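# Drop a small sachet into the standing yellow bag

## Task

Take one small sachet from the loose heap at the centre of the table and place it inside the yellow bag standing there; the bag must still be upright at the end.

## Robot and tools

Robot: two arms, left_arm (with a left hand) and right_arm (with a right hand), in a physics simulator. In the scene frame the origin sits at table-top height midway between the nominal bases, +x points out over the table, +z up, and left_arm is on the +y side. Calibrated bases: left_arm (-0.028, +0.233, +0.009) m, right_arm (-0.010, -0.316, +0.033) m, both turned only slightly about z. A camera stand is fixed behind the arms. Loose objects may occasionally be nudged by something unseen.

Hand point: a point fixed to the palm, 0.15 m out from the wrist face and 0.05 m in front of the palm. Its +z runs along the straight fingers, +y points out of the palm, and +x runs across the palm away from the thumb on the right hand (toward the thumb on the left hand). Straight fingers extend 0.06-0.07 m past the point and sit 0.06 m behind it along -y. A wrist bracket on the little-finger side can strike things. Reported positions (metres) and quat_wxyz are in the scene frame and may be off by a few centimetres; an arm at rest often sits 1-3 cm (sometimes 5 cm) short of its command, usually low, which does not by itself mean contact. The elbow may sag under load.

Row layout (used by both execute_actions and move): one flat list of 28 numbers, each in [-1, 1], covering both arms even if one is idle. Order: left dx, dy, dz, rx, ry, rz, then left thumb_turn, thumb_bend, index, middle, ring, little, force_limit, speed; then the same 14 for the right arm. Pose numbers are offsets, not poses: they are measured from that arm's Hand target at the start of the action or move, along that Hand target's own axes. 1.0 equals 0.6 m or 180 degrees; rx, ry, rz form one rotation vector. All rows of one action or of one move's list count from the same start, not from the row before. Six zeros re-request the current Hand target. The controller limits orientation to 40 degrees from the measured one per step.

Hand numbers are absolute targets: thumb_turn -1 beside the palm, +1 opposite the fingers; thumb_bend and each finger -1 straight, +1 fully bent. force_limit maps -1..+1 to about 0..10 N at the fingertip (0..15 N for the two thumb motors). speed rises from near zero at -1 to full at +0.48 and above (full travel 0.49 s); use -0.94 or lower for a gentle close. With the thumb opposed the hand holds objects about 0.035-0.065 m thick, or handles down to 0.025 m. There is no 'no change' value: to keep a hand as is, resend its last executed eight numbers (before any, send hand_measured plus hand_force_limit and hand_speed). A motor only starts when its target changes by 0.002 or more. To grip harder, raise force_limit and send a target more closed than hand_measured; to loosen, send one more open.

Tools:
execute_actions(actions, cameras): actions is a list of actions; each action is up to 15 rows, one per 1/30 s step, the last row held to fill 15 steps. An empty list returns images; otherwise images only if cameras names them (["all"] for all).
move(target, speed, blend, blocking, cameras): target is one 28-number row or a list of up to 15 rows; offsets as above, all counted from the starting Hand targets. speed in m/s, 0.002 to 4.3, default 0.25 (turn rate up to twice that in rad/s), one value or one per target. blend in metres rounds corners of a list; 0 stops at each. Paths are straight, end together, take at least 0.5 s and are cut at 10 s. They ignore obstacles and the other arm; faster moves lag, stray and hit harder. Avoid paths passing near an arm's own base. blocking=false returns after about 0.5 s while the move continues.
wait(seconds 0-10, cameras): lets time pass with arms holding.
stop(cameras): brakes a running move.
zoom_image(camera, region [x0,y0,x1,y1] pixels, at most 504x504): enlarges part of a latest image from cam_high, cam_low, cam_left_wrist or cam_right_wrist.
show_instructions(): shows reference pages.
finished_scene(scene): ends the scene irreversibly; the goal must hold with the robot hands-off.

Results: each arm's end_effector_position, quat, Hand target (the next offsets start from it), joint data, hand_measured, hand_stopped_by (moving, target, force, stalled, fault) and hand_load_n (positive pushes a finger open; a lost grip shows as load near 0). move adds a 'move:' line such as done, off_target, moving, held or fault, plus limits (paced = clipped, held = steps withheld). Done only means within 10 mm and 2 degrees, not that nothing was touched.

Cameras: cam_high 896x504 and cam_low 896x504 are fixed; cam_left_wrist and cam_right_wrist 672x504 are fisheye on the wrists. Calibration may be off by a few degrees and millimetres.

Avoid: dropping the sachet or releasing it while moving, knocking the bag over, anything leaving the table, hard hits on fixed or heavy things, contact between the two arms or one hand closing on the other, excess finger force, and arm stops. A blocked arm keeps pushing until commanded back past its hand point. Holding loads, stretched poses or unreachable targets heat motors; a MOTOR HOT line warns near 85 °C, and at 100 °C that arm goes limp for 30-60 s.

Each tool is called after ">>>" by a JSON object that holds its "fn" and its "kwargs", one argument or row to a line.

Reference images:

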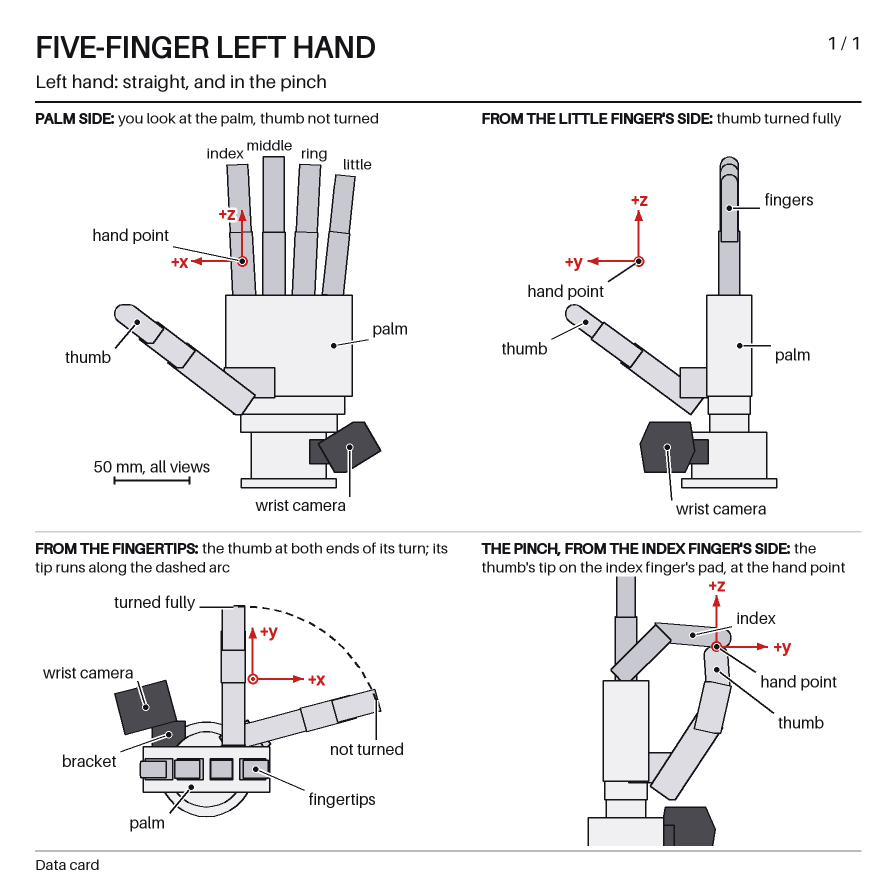

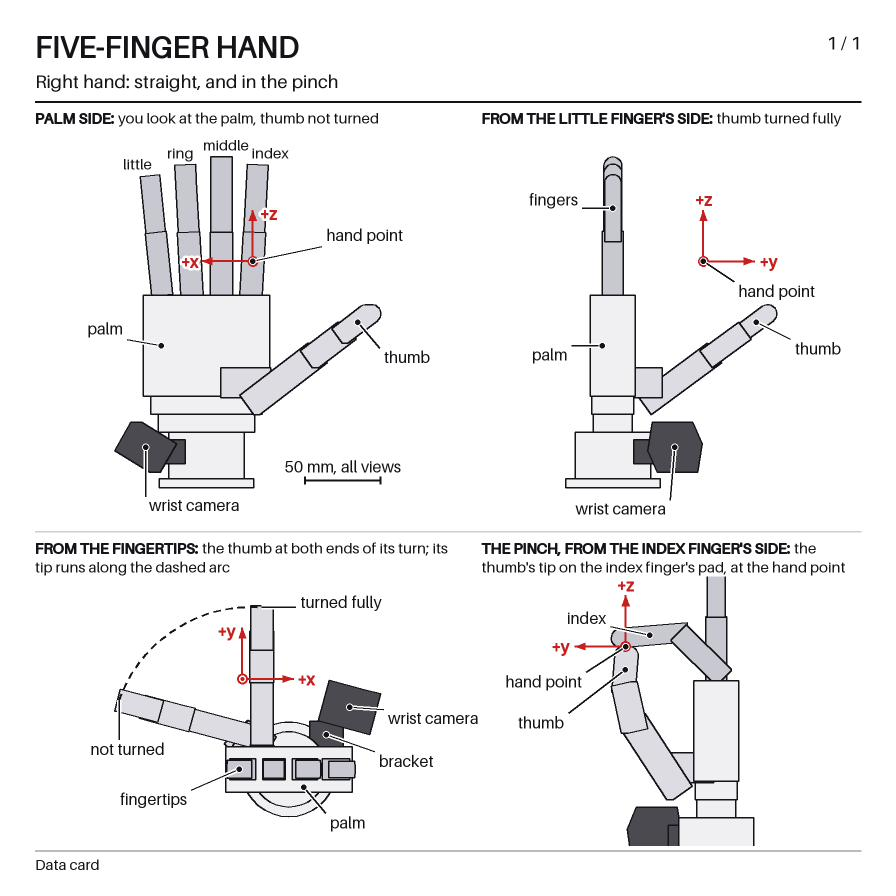

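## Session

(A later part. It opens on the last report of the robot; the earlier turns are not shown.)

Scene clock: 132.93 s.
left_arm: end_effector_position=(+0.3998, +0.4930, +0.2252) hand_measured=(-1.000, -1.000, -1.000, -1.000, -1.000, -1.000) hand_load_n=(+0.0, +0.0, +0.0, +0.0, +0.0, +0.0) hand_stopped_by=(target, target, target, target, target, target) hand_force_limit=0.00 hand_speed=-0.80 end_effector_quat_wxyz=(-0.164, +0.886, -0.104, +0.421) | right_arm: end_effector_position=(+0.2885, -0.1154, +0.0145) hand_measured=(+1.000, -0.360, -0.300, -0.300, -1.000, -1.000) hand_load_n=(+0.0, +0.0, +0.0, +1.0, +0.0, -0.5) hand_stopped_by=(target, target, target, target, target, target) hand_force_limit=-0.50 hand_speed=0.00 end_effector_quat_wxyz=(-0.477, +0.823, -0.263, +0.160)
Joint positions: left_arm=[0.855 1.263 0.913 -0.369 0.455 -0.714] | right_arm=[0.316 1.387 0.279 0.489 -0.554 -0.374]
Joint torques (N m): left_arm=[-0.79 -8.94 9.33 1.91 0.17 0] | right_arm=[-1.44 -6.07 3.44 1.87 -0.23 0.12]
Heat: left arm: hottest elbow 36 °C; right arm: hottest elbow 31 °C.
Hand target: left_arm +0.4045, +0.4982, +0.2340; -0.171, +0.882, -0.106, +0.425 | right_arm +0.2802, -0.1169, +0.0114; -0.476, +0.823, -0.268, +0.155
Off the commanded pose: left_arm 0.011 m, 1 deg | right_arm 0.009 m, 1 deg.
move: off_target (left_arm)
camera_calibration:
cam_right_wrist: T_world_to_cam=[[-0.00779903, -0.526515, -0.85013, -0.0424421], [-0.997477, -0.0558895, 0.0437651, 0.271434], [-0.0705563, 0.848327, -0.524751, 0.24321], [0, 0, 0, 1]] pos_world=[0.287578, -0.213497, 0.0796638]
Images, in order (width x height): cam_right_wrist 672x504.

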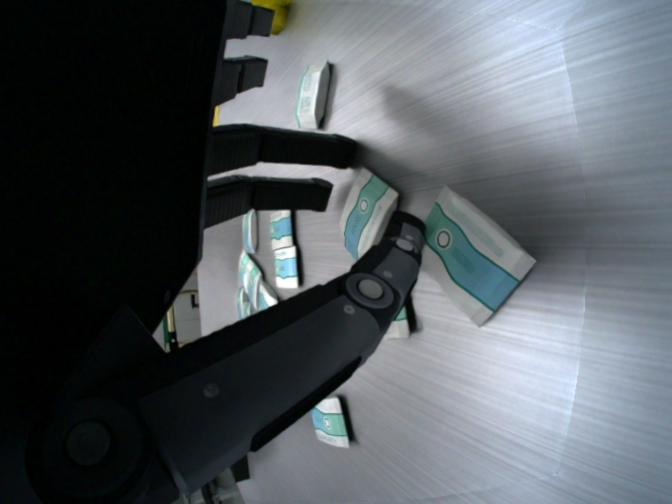

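>>> {"fn": "move", "kwargs": {
  "target": [0,0,0,0,0,0,-1,-1,-1,-1,-1,-1,0,-0.8,0,-0.0029,-0.0017,0,0,0,1,-0.36,0.1,0.1,-1,-1,-0.3,-0.85],
  "speed": 0.05,
  "cameras": ["cam_right_wrist"]
}}

>>> {"fn": "zoom_image", "kwargs": {
  "camera": "cam_right_wrist",
  "region": [220, 80, 560, 360]
}}

Scene clock: 135.30 s.
left_arm: end_effector_position=(+0.3998, +0.4930, +0.2252) hand_measured=(-1.000, -1.000, -1.000, -1.000, -1.000, -1.000) hand_load_n=(+0.0, +0.0, +0.0, +0.0, +0.0, +0.0) hand_stopped_by=(target, target, target, target, target, target) hand_force_limit=0.00 hand_speed=-0.80 end_effector_quat_wxyz=(-0.164, +0.886, -0.104, +0.421) | right_arm: end_effector_position=(+0.2882, -0.1151, +0.0173) hand_measured=(+1.000, -0.360, +0.100, +0.100, -1.000, -1.000) hand_load_n=(+0.5, +0.0, +0.0, +1.0, +0.0, +0.0) hand_stopped_by=(target, target, target, target, target, target) hand_force_limit=-0.30 hand_speed=-0.85 end_effector_quat_wxyz=(-0.480, +0.822, -0.261, +0.163)
Joint positions: left_arm=[0.855 1.263 0.913 -0.369 0.455 -0.714] | right_arm=[0.316 1.375 0.276 0.489 -0.556 -0.373]
Joint torques (N m): left_arm=[-0.56 -9.23 9.47 2.04 0.21 -0.06] | right_arm=[-1.49 -6.01 3.74 1.26 -0.16 0.11]
Heat: left arm: hottest elbow 36 °C; right arm: hottest elbow 31 °C.
Hand target: left_arm +0.4045, +0.4982, +0.2340; -0.171, +0.882, -0.106, +0.425 | right_arm +0.2800, -0.1169, +0.0134; -0.476, +0.823, -0.268, +0.155
Off the commanded pose: left_arm 0.011 m, 1 deg | right_arm 0.009 m, 1 deg.
move: off_target (left_arm)
camera_calibration:
cam_right_wrist: T_world_to_cam=[[-0.0010257, -0.522922, -0.85238, -0.0413638], [-0.997712, -0.0570843, 0.0362209, 0.271058], [-0.0675982, 0.850467, -0.521667, 0.243688], [0, 0, 0, 1]] pos_world=[0.286868, -0.213406, 0.0820484]
Images, in order (width x height): cam_right_wrist 672x504.

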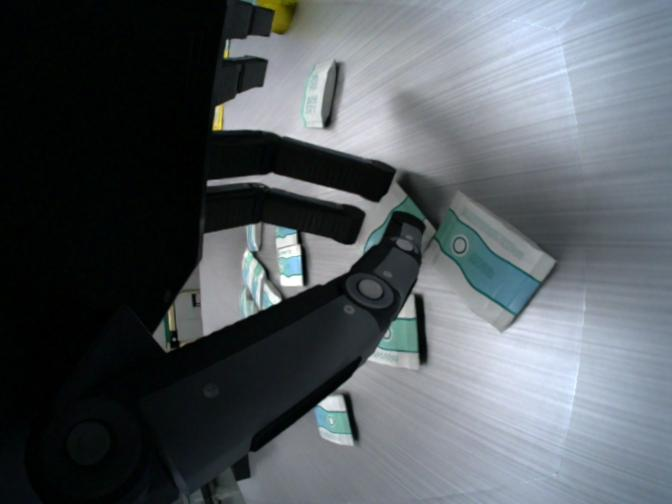

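Scaled by 1.482 from the camera's 672x504 image, which has a finer 960x720 frame.

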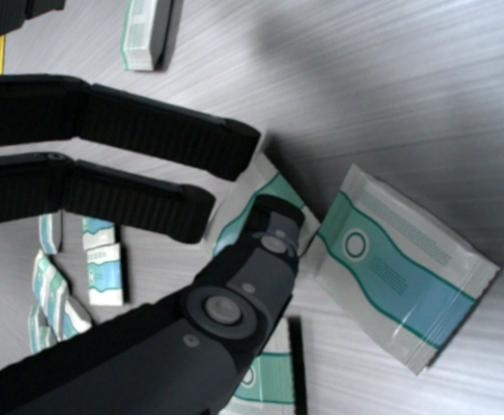

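>>> {"fn": "move", "kwargs": {
  "target": [0,0,0,0,0,0,-1,-1,-1,-1,-1,-1,0,-0.8,0,0.0029,0.0017,0,0,0,1,-0.36,0.25,0.2,-1,-1,-0.3,-0.85],
  "speed": 0.05,
  "cameras": ["cam_right_wrist"]
}}

>>> {"fn": "zoom_image", "kwargs": {
  "camera": "cam_right_wrist",
  "region": [220, 80, 560, 360]
}}

Scene clock: 136.87 s.
left_arm: end_effector_position=(+0.3998, +0.4930, +0.2252) hand_measured=(-1.000, -1.000, -1.000, -1.000, -1.000, -1.000) hand_load_n=(+0.0, +0.0, +0.5, +0.0, +0.0, +0.0) hand_stopped_by=(target, target, target, target, target, target) hand_force_limit=0.00 hand_speed=-0.80 end_effector_quat_wxyz=(-0.164, +0.886, -0.104, +0.421) | right_arm: end_effector_position=(+0.2882, -0.1151, +0.0173) hand_measured=(+1.000, -0.360, +0.250, +0.200, -1.000, -1.000) hand_load_n=(+0.0, +0.0, +0.0, +0.5, +0.0, +0.0) hand_stopped_by=(target, target, target, target, target, target) hand_force_limit=-0.30 hand_speed=-0.85 end_effector_quat_wxyz=(-0.480, +0.822, -0.261, +0.163)
Joint positions: left_arm=[0.855 1.263 0.913 -0.369 0.455 -0.714] | right_arm=[0.316 1.375 0.276 0.489 -0.556 -0.373]
Joint torques (N m): left_arm=[-0.73 -9.58 9.26 1.87 0.21 -0.05] | right_arm=[-1.44 -5.25 3.71 1.78 -0.16 0.11]
Heat: left arm: hottest elbow 36 °C; right arm: hottest elbow 30 °C.
Hand target: left_arm +0.4045, +0.4982, +0.2340; -0.171, +0.882, -0.106, +0.425 | right_arm +0.2800, -0.1169, +0.0114; -0.476, +0.823, -0.268, +0.155
Off the commanded pose: left_arm 0.011 m, 1 deg | right_arm 0.010 m, 1 deg.
move: off_target (left_arm)
camera_calibration:
cam_right_wrist: T_world_to_cam=[[-0.0010257, -0.522922, -0.85238, -0.0413638], [-0.997712, -0.0570843, 0.0362209, 0.271058], [-0.0675982, 0.850467, -0.521667, 0.243688], [0, 0, 0, 1]] pos_world=[0.286868, -0.213406, 0.0820484]
Images, in order (width x height): cam_right_wrist 672x504.

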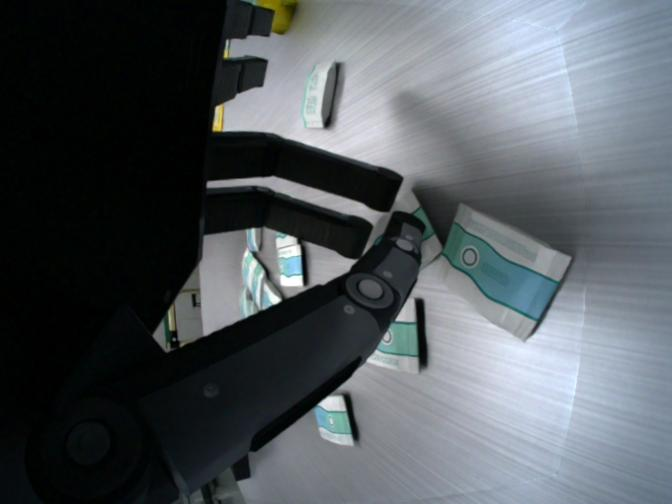

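Scaled by 1.482 from the camera's 672x504 image, which has a finer 960x720 frame.

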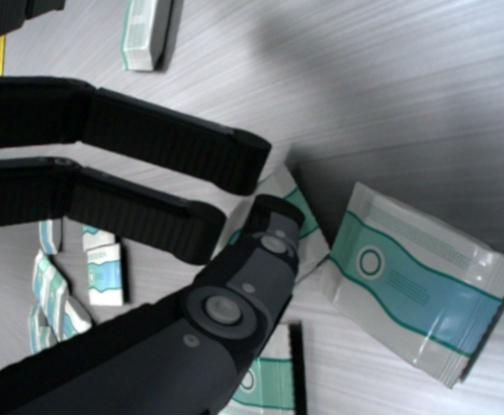

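>>> {"fn": "move", "kwargs": {
  "target": [0,0,0,0,0,0,-1,-1,-1,-1,-1,-1,0,-0.8,0.01,-0.11,-0.05,0,0,-0.0833,1,-0.8,0,0,-1,-1,-0.5,0],
  "speed": 0.2,
  "cameras": ["cam_right_wrist","cam_high"]
}}

>>> {"fn": "zoom_image", "kwargs": {
  "camera": "cam_right_wrist",
  "region": [220, 80, 600, 400]
}}

Scene clock: 153.50 s.
left_arm: end_effector_position=(+0.3998, +0.4930, +0.2252) hand_measured=(-1.000, -1.000, -1.000, -1.000, -1.000, -1.000) hand_load_n=(+0.0, +0.0, +0.0, +0.0, -0.5, +0.0) hand_stopped_by=(target, target, target, target, target, target) hand_force_limit=0.00 hand_speed=-0.80 end_effector_quat_wxyz=(-0.164, +0.886, -0.104, +0.421) | right_arm: end_effector_position=(+0.2678, -0.1236, +0.0600) hand_measured=(+1.000, -0.800, +0.000, +0.000, -1.000, -1.000) hand_load_n=(+0.0, +0.0, +0.0, +0.0, +0.0, +0.0) hand_stopped_by=(target, target, target, target, target, target) hand_force_limit=-0.50 hand_speed=0.00 end_effector_quat_wxyz=(-0.441, +0.858, -0.176, +0.194)
Joint positions: left_arm=[0.855 1.263 0.913 -0.369 0.455 -0.714] | right_arm=[0.369 1.052 0.299 0.095 -0.507 -0.572]
Joint torques (N m): left_arm=[-0.21 -9.35 9.06 1.94 0.18 0] | right_arm=[-1.08 -4.66 10.25 1.21 -0.16 -0.07]
Heat: left arm: hottest elbow 36 °C; right arm: hottest elbow 30 °C.
Hand target: left_arm +0.4045, +0.4982, +0.2340; -0.171, +0.882, -0.106, +0.425 | right_arm +0.2892, -0.1148, +0.0837; -0.452, +0.851, -0.158, +0.216
Off the commanded pose: left_arm 0.011 m, 1 deg | right_arm 0.033 m, 3 deg.
move: off_target (left_arm, right_arm)
camera_calibration:
cam_right_wrist: T_world_to_cam=[[0.149452, -0.62996, -0.762112, -0.0684468], [-0.983496, -0.174206, -0.0488678, 0.235505], [-0.10198, 0.756837, -0.645598, 0.276897], [0, 0, 0, 1]] pos_world=[0.270086, -0.211658, 0.138109]
Images, in order (width x height): cam_high 896x504, cam_right_wrist 672x504.

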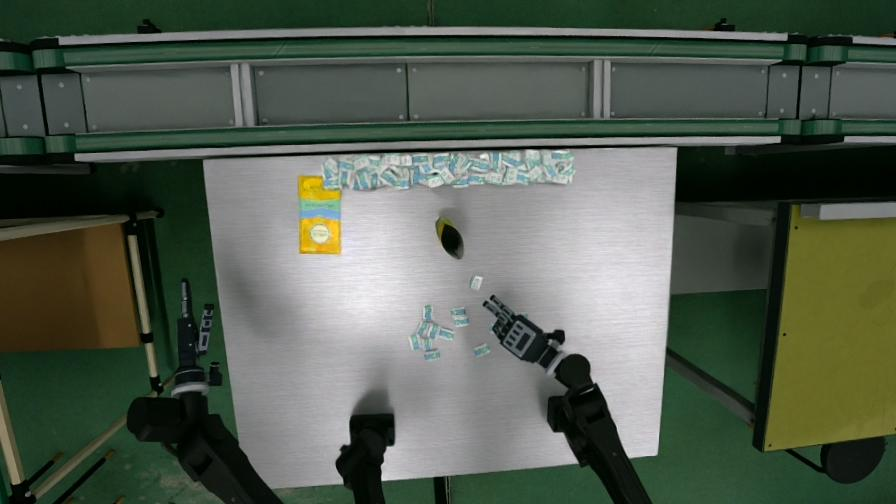

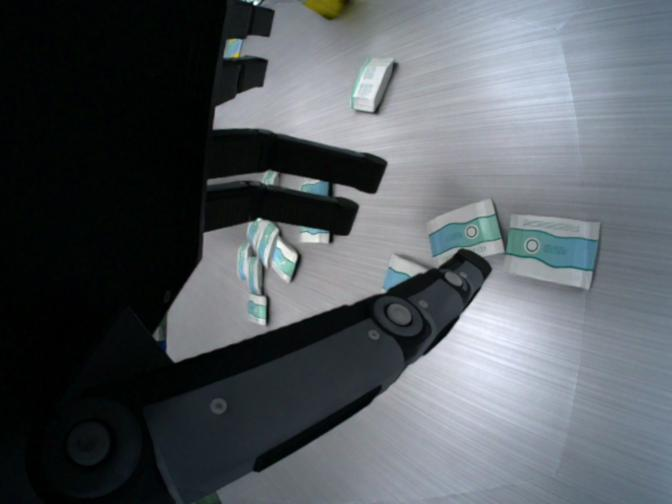

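Scaled by 1.326 from the camera's 672x504 image, which has a finer 960x720 frame.

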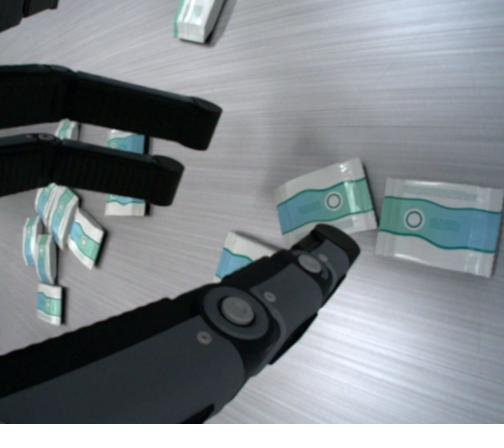

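>>> {"fn": "move", "kwargs": {
  "target": [0,0,0,0,0,0,-1,-1,-1,-1,-1,-1,0,-0.8,0.049,-0.0525,0.1387,0.0212,-0.079,-0.0472,1,-0.8,0,0,1,1,-0.3,0],
  "speed": 0.2,
  "cameras": ["cam_right_wrist","cam_high"]
}}

>>> {"fn": "zoom_image", "kwargs": {
  "camera": "cam_right_wrist",
  "region": [220, 80, 600, 400]
}}

Scene clock: 170.93 s.
left_arm: end_effector_position=(+0.3998, +0.4930, +0.2252) hand_measured=(-1.000, -1.000, -1.000, -1.000, -1.000, -1.000) hand_load_n=(+0.0, +0.0, +0.0, +0.0, +0.0, +0.0) hand_stopped_by=(target, target, target, target, target, target) hand_force_limit=0.00 hand_speed=-0.80 end_effector_quat_wxyz=(-0.164, +0.886, -0.104, +0.421) | right_arm: end_effector_position=(+0.3410, -0.0635, +0.0637) hand_measured=(+1.000, -0.800, +0.000, +0.000, +1.000, +1.000) hand_load_n=(+0.0, +0.0, +0.0, +0.0, +0.0, +0.0) hand_stopped_by=(target, target, target, target, target, target) hand_force_limit=-0.30 hand_speed=0.00 end_effector_quat_wxyz=(-0.474, +0.869, -0.046, +0.137)
Joint positions: left_arm=[0.855 1.263 0.913 -0.369 0.455 -0.714] | right_arm=[0.388 1.41 0.597 0.062 -0.721 -0.782]
Joint torques (N m): left_arm=[-0.67 -9.05 9.52 2.1 0.15 0.01] | right_arm=[-1.03 -6.48 9.76 1.06 -0.45 -0.08]
Heat: left arm: hottest elbow 36 °C; right arm: hottest elbow 31 °C.
Hand target: left_arm +0.4045, +0.4982, +0.2340; -0.171, +0.882, -0.106, +0.425 | right_arm +0.3593, -0.0532, +0.0751; -0.478, +0.865, -0.031, +0.147
Off the commanded pose: left_arm 0.011 m, 1 deg | right_arm 0.024 m, 2 deg.
move: off_target (left_arm, right_arm)
camera_calibration:
cam_right_wrist: T_world_to_cam=[[0.340385, -0.545083, -0.766174, -0.0982168], [-0.89056, -0.448359, -0.0766667, 0.270839], [-0.301731, 0.70842, -0.638044, 0.30586], [0, 0, 0, 1]] pos_world=[0.366917, -0.14878, 0.140665]
Images, in order (width x height): cam_high 896x504, cam_right_wrist 672x504.

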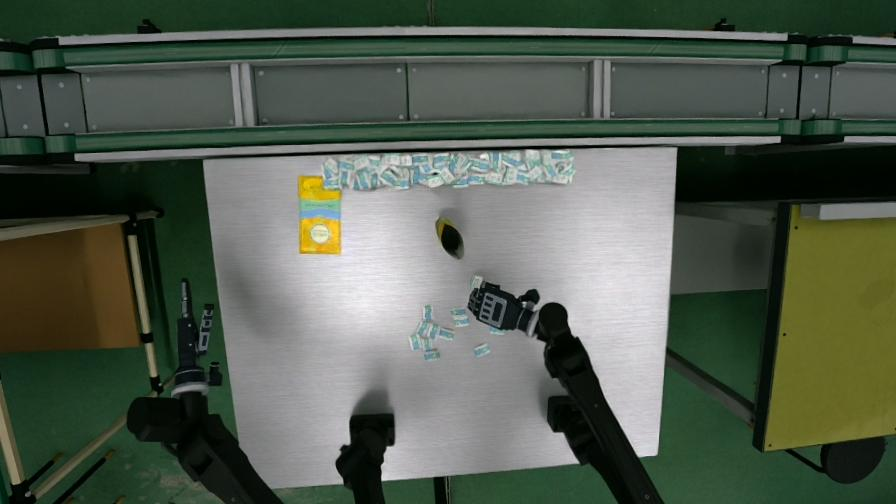

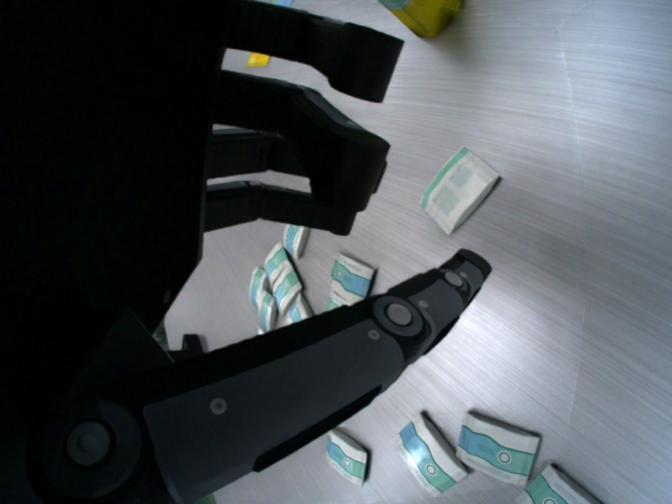

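Scaled by 1.326 from the camera's 672x504 image, which has a finer 960x720 frame.

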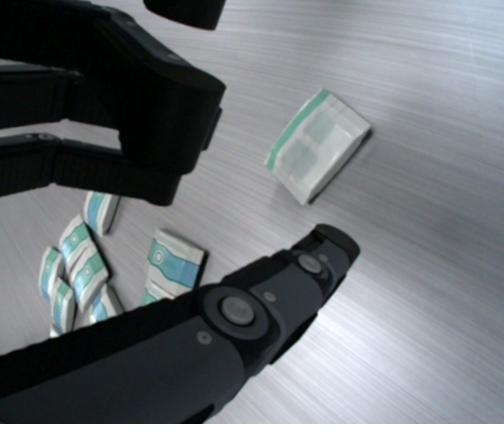

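>>> {"fn": "move", "kwargs": {
  "target": [0,0,0,0,0,0,-1,-1,-1,-1,-1,-1,0,-0.8,-0.0128,0.0637,0.0313,0,0,0,1,-0.8,0,0,-1,-1,-0.3,0],
  "speed": 0.15,
  "cameras": ["cam_right_wrist"]
}}

>>> {"fn": "zoom_image", "kwargs": {
  "camera": "cam_right_wrist",
  "region": [220, 80, 600, 400]
}}

Scene clock: 176.73 s.
left_arm: end_effector_position=(+0.3998, +0.4930, +0.2252) hand_measured=(-1.000, -1.000, -1.000, -1.000, -1.000, -1.000) hand_load_n=(+0.0, +0.0, +0.0, +0.0, +0.0, +0.0) hand_stopped_by=(target, target, target, target, target, target) hand_force_limit=0.00 hand_speed=-0.80 end_effector_quat_wxyz=(-0.164, +0.886, -0.104, +0.421) | right_arm: end_effector_position=(+0.3507, -0.0591, +0.0309) hand_measured=(+1.000, -0.800, +0.000, +0.000, -1.000, -1.000) hand_load_n=(+0.0, +0.0, +0.5, +0.0, +0.0, +0.0) hand_stopped_by=(target, target, target, target, target, target) hand_force_limit=-0.30 hand_speed=0.00 end_effector_quat_wxyz=(-0.476, +0.868, -0.039, +0.137)
Joint positions: left_arm=[0.855 1.263 0.913 -0.369 0.455 -0.714] | right_arm=[0.388 1.531 0.597 0.181 -0.729 -0.794]
Joint torques (N m): left_arm=[-0.62 -8.76 9.24 1.77 0.17 -0.04] | right_arm=[-1.9 -7.36 6.61 2.29 -0.46 -0.07]
Heat: left arm: hottest elbow 36 °C; right arm: hottest elbow 31 °C.
Hand target: left_arm +0.4045, +0.4982, +0.2340; -0.171, +0.882, -0.106, +0.425 | right_arm +0.3605, -0.0569, +0.0320; -0.479, +0.865, -0.031, +0.147
Off the commanded pose: left_arm 0.011 m, 1 deg | right_arm 0.010 m, 1 deg.
move: off_target (left_arm)
camera_calibration:
cam_right_wrist: T_world_to_cam=[[0.352611, -0.539638, -0.764498, -0.128235], [-0.884321, -0.459323, -0.0836537, 0.276265], [-0.306009, 0.705559, -0.639175, 0.285976], [0, 0, 0, 1]] pos_world=[0.377035, -0.144078, 0.107864]
Images, in order (width x height): cam_right_wrist 672x504.

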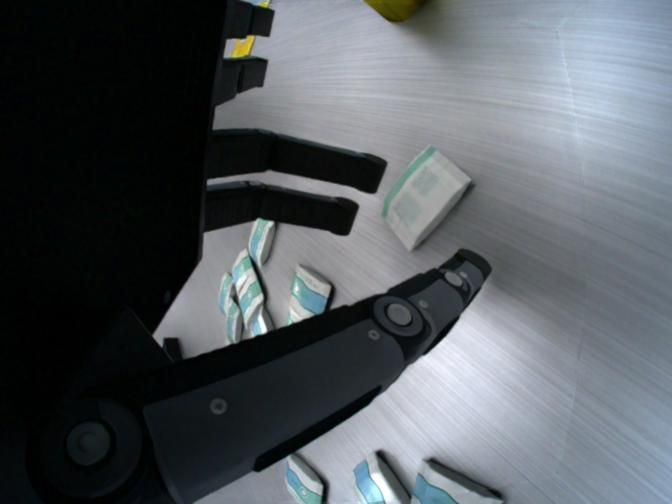

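Scaled by 1.326 from the camera's 672x504 image, which has a finer 960x720 frame.

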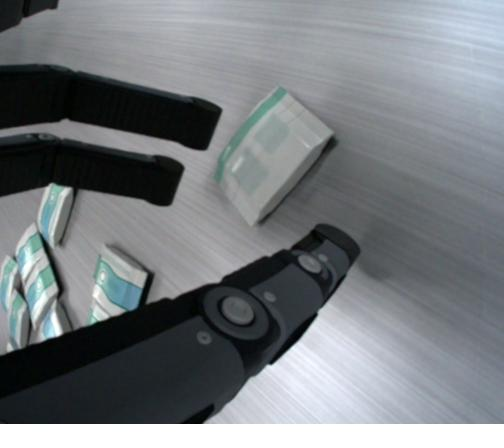

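>>> {"fn": "move", "kwargs": {
  "target": [0,0,0,0,0,0,-1,-1,-1,-1,-1,-1,0,-0.8,0.002,0.0202,0.0138,0,0,0,1,-0.8,0,0,-1,-1,-0.3,0],
  "speed": 0.1,
  "cameras": ["cam_right_wrist"]
}}

>>> {"fn": "zoom_image", "kwargs": {
  "camera": "cam_right_wrist",
  "region": [220, 80, 600, 400]
}}

Scene clock: 181.10 s.
left_arm: end_effector_position=(+0.3998, +0.4930, +0.2252) hand_measured=(-1.000, -1.000, -1.000, -1.000, -1.000, -1.000) hand_load_n=(+0.0, +0.0, +0.0, +0.0, +0.0, +0.0) hand_stopped_by=(target, target, target, target, target, target) hand_force_limit=0.00 hand_speed=-0.80 end_effector_quat_wxyz=(-0.164, +0.886, -0.104, +0.421) | right_arm: end_effector_position=(+0.3535, -0.0569, +0.0196) hand_measured=(+1.000, -0.800, +0.000, +0.000, -1.000, -1.000) hand_load_n=(+0.0, +0.0, +0.0, +0.0, +0.0, -0.5) hand_stopped_by=(target, target, target, target, target, target) hand_force_limit=-0.30 hand_speed=0.00 end_effector_quat_wxyz=(-0.479, +0.866, -0.035, +0.137)
Joint positions: left_arm=[0.855 1.263 0.913 -0.369 0.455 -0.714] | right_arm=[0.388 1.575 0.597 0.23 -0.736 -0.796]
Joint torques (N m): left_arm=[-0.38 -9.29 9.48 2 0.2 0.01] | right_arm=[-2.14 -7.24 6.58 2.09 -0.3 -0.09]
Heat: left arm: hottest elbow 36 °C; right arm: hottest elbow 31 °C.
Hand target: left_arm +0.4045, +0.4982, +0.2340; -0.171, +0.882, -0.106, +0.425 | right_arm +0.3651, -0.0569, +0.0180; -0.479, +0.865, -0.031, +0.147
Off the commanded pose: left_arm 0.011 m, 1 deg | right_arm 0.012 m, 1 deg.
move: off_target (left_arm, right_arm)
camera_calibration:
cam_right_wrist: T_world_to_cam=[[0.359181, -0.532971, -0.766114, -0.13866], [-0.881032, -0.464423, -0.0899677, 0.277534], [-0.307851, 0.707285, -0.636377, 0.278783], [0, 0, 0, 1]] pos_world=[0.380144, -0.142188, 0.0961505]
Images, in order (width x height): cam_right_wrist 672x504.

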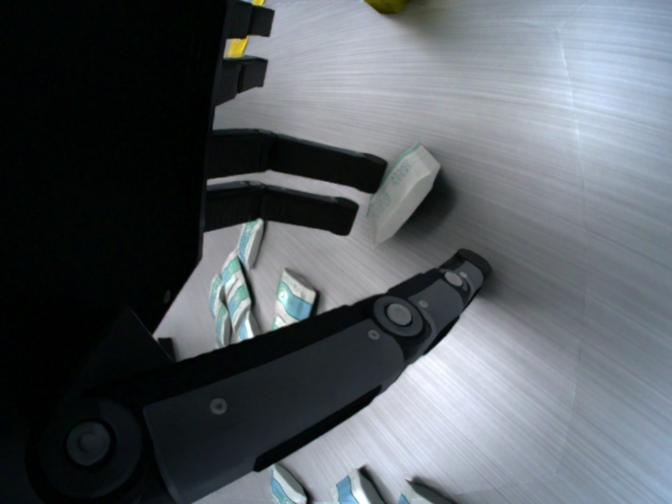

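Scaled by 1.326 from the camera's 672x504 image, which has a finer 960x720 frame.

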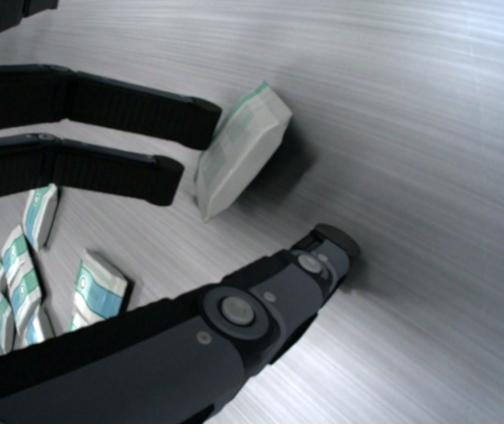

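>>> {"fn": "move", "kwargs": {
  "target": [0,0,0,0,0,0,-1,-1,-1,-1,-1,-1,0,-0.8,0,0,0,0,0,0,1,-0.45,0,0,-1,-1,-0.5,-0.7],
  "speed": 0.1,
  "cameras": ["cam_right_wrist"]
}}

>>> {"fn": "zoom_image", "kwargs": {
  "camera": "cam_right_wrist",
  "region": [220, 80, 600, 400]
}}

Scene clock: 183.53 s.
left_arm: end_effector_position=(+0.3998, +0.4930, +0.2252) hand_measured=(-1.000, -1.000, -1.000, -1.000, -1.000, -1.000) hand_load_n=(+0.0, +0.0, +0.0, +0.0, +0.0, +0.0) hand_stopped_by=(target, target, target, target, target, target) hand_force_limit=0.00 hand_speed=-0.80 end_effector_quat_wxyz=(-0.164, +0.886, -0.104, +0.421) | right_arm: end_effector_position=(+0.3535, -0.0569, +0.0196) hand_measured=(+1.000, -0.450, +0.000, +0.000, -1.000, -1.000) hand_load_n=(+0.0, +0.0, +0.0, +0.0, -0.5, +0.0) hand_stopped_by=(target, target, target, target, target, target) hand_force_limit=-0.50 hand_speed=-0.70 end_effector_quat_wxyz=(-0.479, +0.866, -0.035, +0.137)
Joint positions: left_arm=[0.855 1.263 0.913 -0.369 0.455 -0.714] | right_arm=[0.388 1.575 0.597 0.23 -0.736 -0.796]
Joint torques (N m): left_arm=[0.32 -9.17 9.4 1.88 0.21 0.01] | right_arm=[-2.14 -7.24 6.57 2.11 -0.3 -0.09]
Heat: left arm: hottest elbow 36 °C; right arm: hottest elbow 31 °C.
Hand target: left_arm +0.4045, +0.4982, +0.2340; -0.171, +0.882, -0.106, +0.425 | right_arm +0.3651, -0.0569, +0.0180; -0.479, +0.865, -0.031, +0.147
Off the commanded pose: left_arm 0.011 m, 1 deg | right_arm 0.012 m, 1 deg.
move: off_target (left_arm, right_arm)
camera_calibration:
cam_right_wrist: T_world_to_cam=[[0.359181, -0.532971, -0.766114, -0.13866], [-0.881032, -0.464423, -0.0899677, 0.277534], [-0.307851, 0.707285, -0.636377, 0.278783], [0, 0, 0, 1]] pos_world=[0.380144, -0.142188, 0.0961505]
Images, in order (width x height): cam_right_wrist 672x504.

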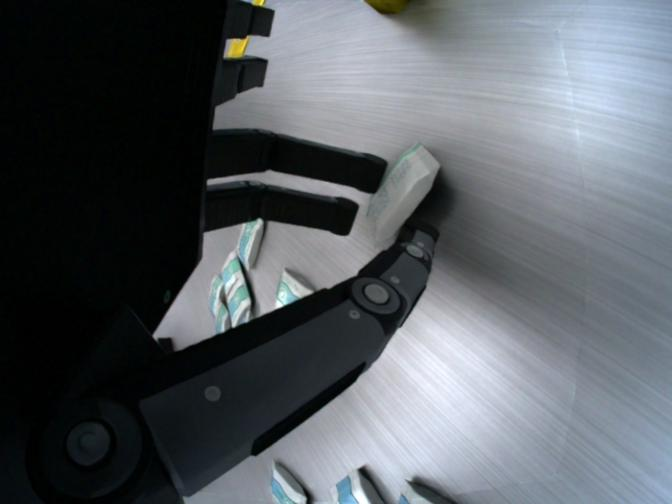

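Scaled by 1.326 from the camera's 672x504 image, which has a finer 960x720 frame.

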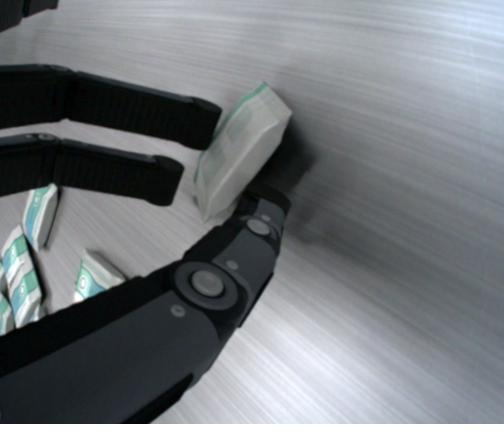

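>>> {"fn": "move", "kwargs": {
  "target": [0,0,0,0,0,0,-1,-1,-1,-1,-1,-1,0,-0.8,0,0,0,0,0,0,1,-0.1,0,0,-1,-1,-0.5,-0.8],
  "speed": 0.1,
  "cameras": ["cam_right_wrist"]
}}

>>> {"fn": "zoom_image", "kwargs": {
  "camera": "cam_right_wrist",
  "region": [220, 80, 600, 400]
}}

Scene clock: 185.97 s.
left_arm: end_effector_position=(+0.3998, +0.4930, +0.2252) hand_measured=(-1.000, -1.000, -1.000, -1.000, -1.000, -1.000) hand_load_n=(+0.0, +0.0, +0.0, +0.0, +0.0, +0.0) hand_stopped_by=(target, target, target, target, target, target) hand_force_limit=0.00 hand_speed=-0.80 end_effector_quat_wxyz=(-0.164, +0.886, -0.104, +0.421) | right_arm: end_effector_position=(+0.3535, -0.0569, +0.0196) hand_measured=(+1.000, -0.100, +0.000, +0.000, -1.000, -1.000) hand_load_n=(+0.0, +0.0, +0.0, +0.0, +0.0, +0.0) hand_stopped_by=(target, target, target, target, target, target) hand_force_limit=-0.50 hand_speed=-0.80 end_effector_quat_wxyz=(-0.479, +0.866, -0.035, +0.137)
Joint positions: left_arm=[0.855 1.263 0.913 -0.369 0.455 -0.714] | right_arm=[0.388 1.575 0.597 0.23 -0.736 -0.796]
Joint torques (N m): left_arm=[-0.03 -9 9.42 1.89 0.16 0.02] | right_arm=[-2.14 -7.18 6.57 2.09 -0.31 -0.09]
Heat: left arm: hottest elbow 36 °C; right arm: hottest elbow 31 °C.
Hand target: left_arm +0.4045, +0.4982, +0.2340; -0.171, +0.882, -0.106, +0.425 | right_arm +0.3651, -0.0569, +0.0180; -0.479, +0.865, -0.031, +0.147
Off the commanded pose: left_arm 0.011 m, 1 deg | right_arm 0.012 m, 1 deg.
move: off_target (left_arm, right_arm)
camera_calibration:
cam_right_wrist: T_world_to_cam=[[0.359181, -0.532971, -0.766114, -0.13866], [-0.881032, -0.464423, -0.0899677, 0.277534], [-0.307851, 0.707285, -0.636377, 0.278783], [0, 0, 0, 1]] pos_world=[0.380144, -0.142188, 0.0961505]
Images, in order (width x height): cam_right_wrist 672x504.

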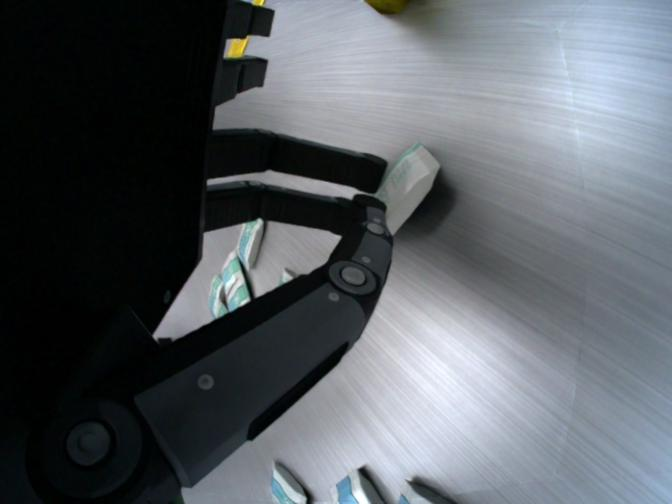

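Scaled by 1.326 from the camera's 672x504 image, which has a finer 960x720 frame.

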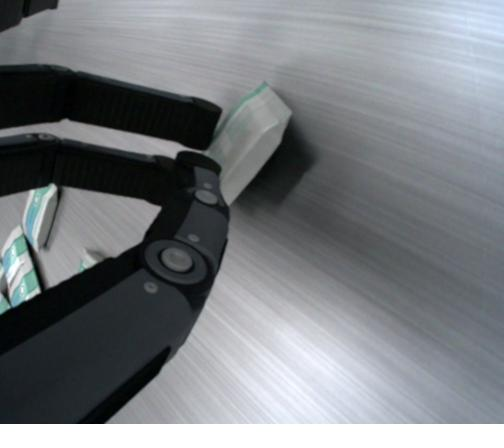

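>>> {"fn": "move", "kwargs": {
  "target": [0,0,0,0,0,0,-1,-1,-1,-1,-1,-1,0,-0.8,0,0,0,0,0,0,1,-0.6,0,0,-1,-1,-0.5,-0.5],
  "speed": 0.1
}}

>>> {"fn": "move", "kwargs": {
  "target": [0,0,0,0,0,0,-1,-1,-1,-1,-1,-1,0,-0.8,0,0,0,0,0,0,1,-0.6,0.16,0.16,-1,-1,-0.4,-0.85],
  "speed": 0.1,
  "cameras": ["cam_right_wrist"]
}}

>>> {"fn": "zoom_image", "kwargs": {
  "camera": "cam_right_wrist",
  "region": [280, 100, 520, 300]
}}

Scene clock: 189.07 s.
left_arm: end_effector_position=(+0.3998, +0.4930, +0.2252) hand_measured=(-1.000, -1.000, -1.000, -1.000, -1.000, -1.000) hand_load_n=(+0.0, +0.0, +0.0, +0.0, +0.0, +0.0) hand_stopped_by=(target, target, target, target, target, target) hand_force_limit=0.00 hand_speed=-0.80 end_effector_quat_wxyz=(-0.164, +0.886, -0.104, +0.421) | right_arm: end_effector_position=(+0.3535, -0.0569, +0.0196) hand_measured=(+1.000, -0.600, +0.000, +0.000, -1.000, -1.000) hand_load_n=(+0.0, +0.0, +0.0, +0.0, +0.0, +0.0) hand_stopped_by=(target, target, target, target, target, target) hand_force_limit=-0.50 hand_speed=-0.50 end_effector_quat_wxyz=(-0.479, +0.866, -0.035, +0.137)
Joint positions: left_arm=[0.855 1.263 0.913 -0.369 0.455 -0.714] | right_arm=[0.388 1.575 0.597 0.23 -0.736 -0.796]
Joint torques (N m): left_arm=[-0.15 -9.99 9.42 2.04 0.18 -0.02] | right_arm=[-2.14 -7.18 6.57 2.1 -0.3 -0.09]
Heat: left arm: hottest elbow 36 °C; right arm: hottest elbow 31 °C.
Hand target: left_arm +0.4045, +0.4982, +0.2340; -0.171, +0.882, -0.106, +0.425 | right_arm +0.3651, -0.0569, +0.0180; -0.479, +0.865, -0.031, +0.147
Off the commanded pose: left_arm 0.011 m, 1 deg | right_arm 0.012 m, 1 deg.
move: off_target (left_arm, right_arm)

Scene clock: 189.73 s.
left_arm: end_effector_position=(+0.3998, +0.4930, +0.2252) hand_measured=(-1.000, -1.000, -1.000, -1.000, -1.000, -1.000) hand_load_n=(-0.5, +0.0, +0.0, +0.0, +0.5, +0.0) hand_stopped_by=(target, target, target, target, target, target) hand_force_limit=0.00 hand_speed=-0.80 end_effector_quat_wxyz=(-0.164, +0.886, -0.104, +0.421) | right_arm: end_effector_position=(+0.3529, -0.0572, +0.0175) hand_measured=(+1.000, -0.600, +0.160, +0.160, -1.000, -1.000) hand_load_n=(+0.0, +0.0, +0.0, +0.0, +0.0, +0.0) hand_stopped_by=(target, target, target, target, target, target) hand_force_limit=-0.40 hand_speed=-0.85 end_effector_quat_wxyz=(-0.478, +0.867, -0.036, +0.135)
Joint positions: left_arm=[0.855 1.263 0.913 -0.369 0.455 -0.714] | right_arm=[0.388 1.58 0.597 0.23 -0.736 -0.796]
Joint torques (N m): left_arm=[0.56 -8.94 9.51 1.8 0.23 0.01] | right_arm=[-2.08 -7.59 6.56 2.1 -0.3 -0.09]
Heat: left arm: hottest elbow 36 °C; right arm: hottest elbow 31 °C.
Hand target: left_arm +0.4045, +0.4982, +0.2340; -0.171, +0.882, -0.106, +0.425 | right_arm +0.3651, -0.0569, +0.0179; -0.478, +0.865, -0.031, +0.147
Off the commanded pose: left_arm 0.011 m, 1 deg | right_arm 0.012 m, 1 deg.
move: off_target (left_arm, right_arm)
camera_calibration:
cam_right_wrist: T_world_to_cam=[[0.355899, -0.534327, -0.766701, -0.138992], [-0.881349, -0.46471, -0.0852534, 0.276601], [-0.31074, 0.706073, -0.636319, 0.278379], [0, 0, 0, 1]] pos_world=[0.379753, -0.142284, 0.0941535]
Images, in order (width x height): cam_right_wrist 672x504.

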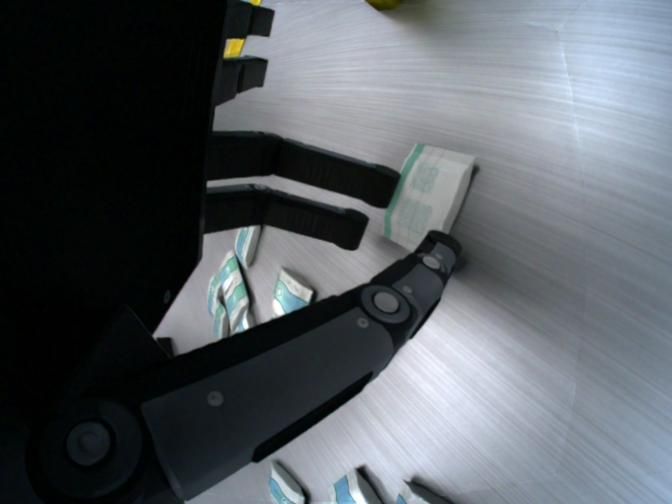

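Scaled by 2.100 from the camera's 672x504 image, which has a finer 960x720 frame.

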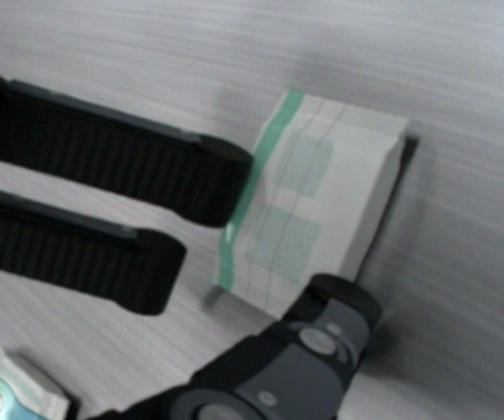

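>>> {"fn": "move", "kwargs": {
  "target": [
    [0,0,0,0,0,0,-1,-1,-1,-1,-1,-1,0,-0.8,0.0403,-0.0807,-0.0702,0.0274,-0.1022,-0.0611,1,-0.8,0,0,-1,-1,-0.4,0],
    [0,0,0,0,0,0,-1,-1,-1,-1,-1,-1,0,-0.8,0.008,-0.007,-0.0313,0.0274,-0.1022,-0.0611,1,-0.8,0,0,-1,-1,-0.4,0]
  ],
  "speed": 0.15,
  "blend": [0.005,0],
  "cameras": ["cam_right_wrist"]
}}

>>> {"fn": "zoom_image", "kwargs": {
  "camera": "cam_right_wrist",
  "region": [280, 100, 520, 300]
}}

Scene clock: 196.13 s.
left_arm: end_effector_position=(+0.3998, +0.4930, +0.2252) hand_measured=(-1.000, -1.000, -1.000, -1.000, -1.000, -1.000) hand_load_n=(+0.0, +0.0, +0.0, +0.0, +0.0, +0.0) hand_stopped_by=(target, target, target, target, target, target) hand_force_limit=0.00 hand_speed=-0.80 end_effector_quat_wxyz=(-0.164, +0.886, -0.104, +0.421) | right_arm: end_effector_position=(+0.3572, -0.0706, +0.0346) hand_measured=(+1.000, -0.800, +0.000, +0.000, -1.000, -1.000) hand_load_n=(+0.0, +0.0, +0.0, +0.0, +0.0, +0.0) hand_stopped_by=(target, target, target, target, target, target) hand_force_limit=-0.40 hand_speed=0.00 end_effector_quat_wxyz=(-0.497, +0.857, +0.129, +0.045)
Joint positions: left_arm=[0.855 1.263 0.913 -0.369 0.455 -0.714] | right_arm=[0.307 1.645 0.832 -0.399 -1.004 -1.393]
Joint torques (N m): left_arm=[0.44 -9.7 9.21 2.03 0.18 0] | right_arm=[-1.96 -9 6.23 1.39 -0.77 -0.08]
Heat: left arm: hottest elbow 36 °C; right arm: hottest elbow 31 °C.
Hand target: left_arm +0.4045, +0.4982, +0.2340; -0.171, +0.882, -0.106, +0.425 | right_arm +0.3639, -0.0709, +0.0318; -0.498, +0.855, +0.135, +0.053
Off the commanded pose: left_arm 0.011 m, 1 deg | right_arm 0.007 m, 1 deg.
move: off_target (left_arm)
camera_calibration:
cam_right_wrist: T_world_to_cam=[[0.532574, -0.360372, -0.765831, -0.185419], [-0.645937, -0.75775, -0.0926281, 0.171085], [-0.546928, 0.54401, -0.636335, 0.373075], [0, 0, 0, 1]] pos_world=[0.413304, -0.140136, 0.111249]
Images, in order (width x height): cam_right_wrist 672x504.

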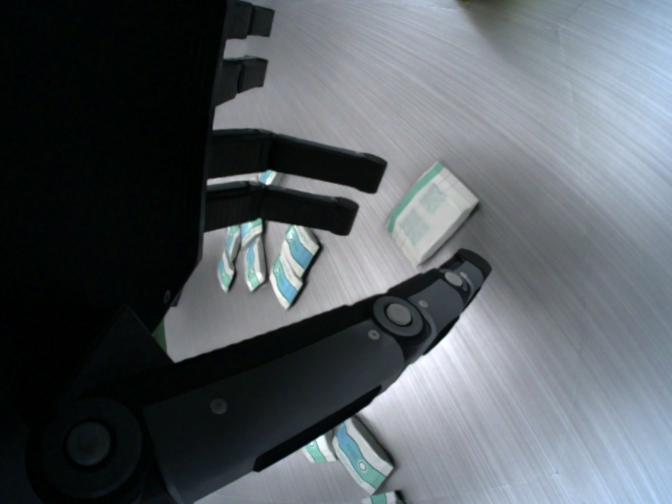

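Scaled by 2.100 from the camera's 672x504 image, which has a finer 960x720 frame.

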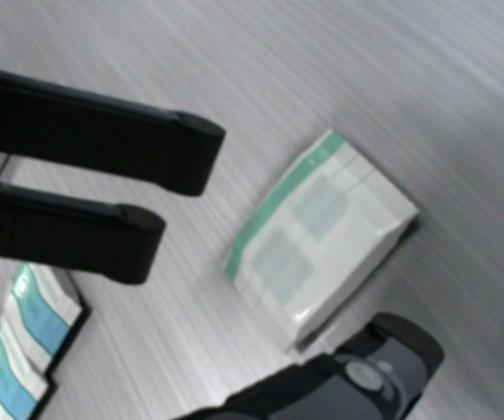

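>>> {"fn": "move", "kwargs": {
  "target": [0,0,0,0,0,0,-1,-1,-1,-1,-1,-1,0,-0.8,0.0097,0.029,0.0175,0,0,0,1,-0.8,0,0,-1,-1,-0.4,0],
  "speed": 0.08,
  "cameras": ["cam_right_wrist"]
}}

>>> {"fn": "zoom_image", "kwargs": {
  "camera": "cam_right_wrist",
  "region": [280, 100, 520, 300]
}}

Scene clock: 199.40 s.
left_arm: end_effector_position=(+0.3998, +0.4930, +0.2252) hand_measured=(-1.000, -1.000, -1.000, -1.000, -1.000, -1.000) hand_load_n=(+0.0, -0.5, +0.0, +0.0, +0.0, +0.0) hand_stopped_by=(target, target, target, target, target, target) hand_force_limit=0.00 hand_speed=-0.80 end_effector_quat_wxyz=(-0.164, +0.886, -0.104, +0.421) | right_arm: end_effector_position=(+0.3590, -0.0701, +0.0187) hand_measured=(+1.000, -0.800, +0.000, +0.000, -1.000, -1.000) hand_load_n=(+0.5, -0.5, +0.0, +0.0, +0.0, +0.0) hand_stopped_by=(target, target, target, target, target, target) hand_force_limit=-0.40 hand_speed=0.00 end_effector_quat_wxyz=(-0.500, +0.856, +0.128, +0.041)
Joint positions: left_arm=[0.855 1.263 0.913 -0.369 0.455 -0.714] | right_arm=[0.304 1.691 0.832 -0.363 -1.013 -1.396]
Joint torques (N m): left_arm=[-0.32 -9.76 9.4 2.21 0.24 -0.01] | right_arm=[-1.9 -8.29 7.13 1.55 -0.44 -0.1]
Heat: left arm: hottest elbow 36 °C; right arm: hottest elbow 31 °C.
Hand target: left_arm +0.4045, +0.4982, +0.2340; -0.171, +0.882, -0.106, +0.425 | right_arm +0.3740, -0.0690, +0.0134; -0.498, +0.855, +0.135, +0.053
Off the commanded pose: left_arm 0.011 m, 1 deg | right_arm 0.016 m, 2 deg.
move: off_target (left_arm, right_arm)
camera_calibration:
cam_right_wrist: T_world_to_cam=[[0.525788, -0.35512, -0.772941, -0.195458], [-0.645555, -0.758304, -0.0907389, 0.171016], [-0.553901, 0.546685, -0.627956, 0.366238], [0, 0, 0, 1]] pos_world=[0.416029, -0.139946, 0.0944217]
Images, in order (width x height): cam_right_wrist 672x504.

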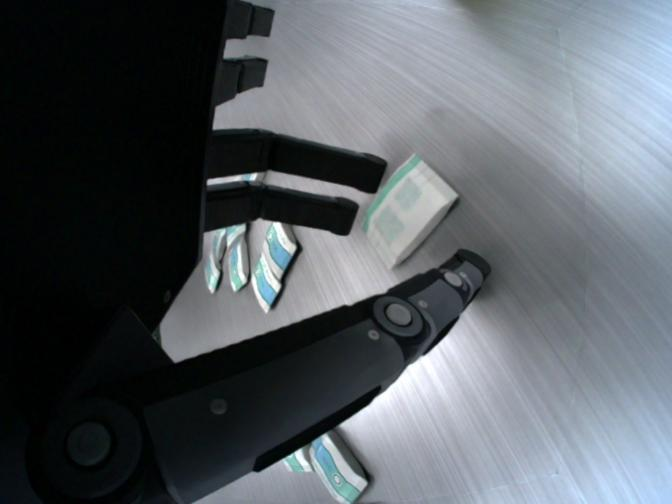

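Scaled by 2.100 from the camera's 672x504 image, which has a finer 960x720 frame.

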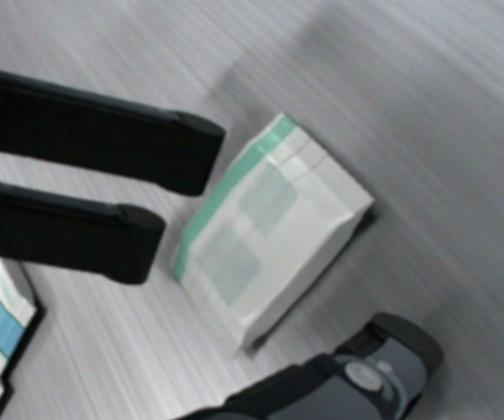

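>>> {"fn": "move", "kwargs": {
  "target": [0,0,0,0,0,0,-1,-1,-1,-1,-1,-1,0,-0.8,0,0,0,0,0,0,1,-0.6,0,0,-1,-1,-0.4,-0.6],
  "speed": 0.08
}}

>>> {"fn": "move", "kwargs": {
  "target": [0,0,0,0,0,0,-1,-1,-1,-1,-1,-1,0,-0.8,0,0,0,0,0,0,1,-0.6,0.15,0.12,-1,-1,-0.4,-0.88],
  "speed": 0.08,
  "cameras": ["cam_right_wrist"]
}}

>>> {"fn": "zoom_image", "kwargs": {
  "camera": "cam_right_wrist",
  "region": [280, 100, 520, 300]
}}

Scene clock: 202.37 s.
left_arm: end_effector_position=(+0.3998, +0.4930, +0.2252) hand_measured=(-1.000, -1.000, -1.000, -1.000, -1.000, -1.000) hand_load_n=(+0.0, -0.5, +0.0, +0.0, +0.0, +0.0) hand_stopped_by=(target, target, target, target, target, target) hand_force_limit=0.00 hand_speed=-0.80 end_effector_quat_wxyz=(-0.164, +0.886, -0.104, +0.421) | right_arm: end_effector_position=(+0.3601, -0.0707, +0.0155) hand_measured=(+1.000, -0.600, +0.000, +0.000, -1.000, -1.000) hand_load_n=(+0.0, +0.5, +0.0, +0.0, +0.0, +0.0) hand_stopped_by=(target, target, target, target, target, target) hand_force_limit=-0.40 hand_speed=-0.60 end_effector_quat_wxyz=(-0.498, +0.857, +0.128, +0.042)
Joint positions: left_arm=[0.855 1.263 0.913 -0.369 0.455 -0.714] | right_arm=[0.303 1.698 0.832 -0.356 -1.01 -1.398]
Joint torques (N m): left_arm=[-0.15 -9.52 9.25 1.81 0.17 -0.05] | right_arm=[-1.85 -8.76 7.2 1.28 -0.58 -0.08]
Heat: left arm: hottest elbow 36 °C; right arm: hottest elbow 31 °C.
Hand target: left_arm +0.4045, +0.4982, +0.2340; -0.171, +0.882, -0.106, +0.425 | right_arm +0.3740, -0.0690, +0.0133; -0.498, +0.855, +0.135, +0.053
Off the commanded pose: left_arm 0.011 m, 1 deg | right_arm 0.014 m, 2 deg.
move: off_target (left_arm, right_arm)

Scene clock: 203.10 s.
left_arm: end_effector_position=(+0.3998, +0.4930, +0.2252) hand_measured=(-1.000, -1.000, -1.000, -1.000, -1.000, -1.000) hand_load_n=(+0.0, +0.0, +0.0, +0.0, +0.0, +0.0) hand_stopped_by=(target, target, target, target, target, target) hand_force_limit=0.00 hand_speed=-0.80 end_effector_quat_wxyz=(-0.164, +0.886, -0.104, +0.421) | right_arm: end_effector_position=(+0.3601, -0.0707, +0.0155) hand_measured=(+1.000, -0.600, +0.150, +0.120, -1.000, -1.000) hand_load_n=(+0.0, +1.0, +0.0, +1.5, +0.0, +0.0) hand_stopped_by=(target, target, target, target, target, target) hand_force_limit=-0.40 hand_speed=-0.88 end_effector_quat_wxyz=(-0.498, +0.857, +0.128, +0.042)
Joint positions: left_arm=[0.855 1.263 0.913 -0.369 0.455 -0.714] | right_arm=[0.303 1.698 0.832 -0.356 -1.01 -1.398]
Joint torques (N m): left_arm=[-0.21 -9.11 9.4 1.85 0.2 -0.01] | right_arm=[-1.85 -8.76 7.16 1.28 -0.58 -0.08]
Heat: left arm: hottest elbow 36 °C; right arm: hottest elbow 31 °C.
Hand target: left_arm +0.4045, +0.4982, +0.2340; -0.171, +0.882, -0.106, +0.425 | right_arm +0.3740, -0.0690, +0.0133; -0.498, +0.855, +0.135, +0.053
Off the commanded pose: left_arm 0.011 m, 1 deg | right_arm 0.014 m, 1 deg.
move: off_target (left_arm, right_arm)
camera_calibration:
cam_right_wrist: T_world_to_cam=[[0.526744, -0.358164, -0.770882, -0.19934], [-0.646274, -0.75784, -0.089494, 0.171208], [-0.552152, 0.545341, -0.630659, 0.364345], [0, 0, 0, 1]] pos_world=[0.416822, -0.140341, 0.0914316]
Images, in order (width x height): cam_right_wrist 672x504.

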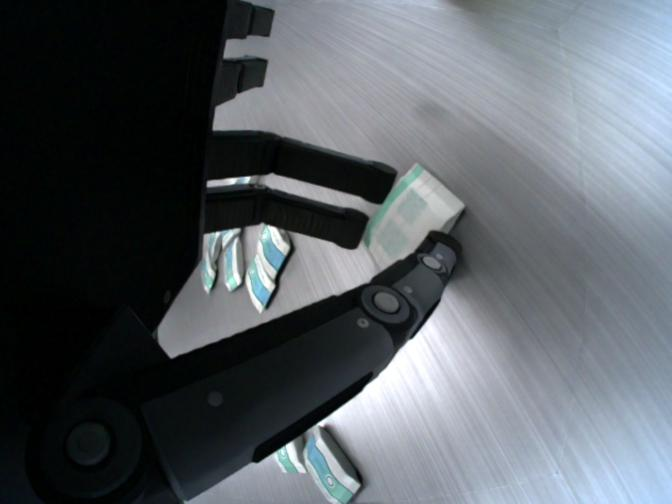

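Scaled by 2.100 from the camera's 672x504 image, which has a finer 960x720 frame.

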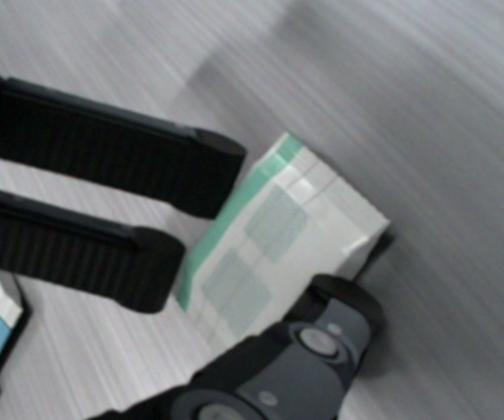

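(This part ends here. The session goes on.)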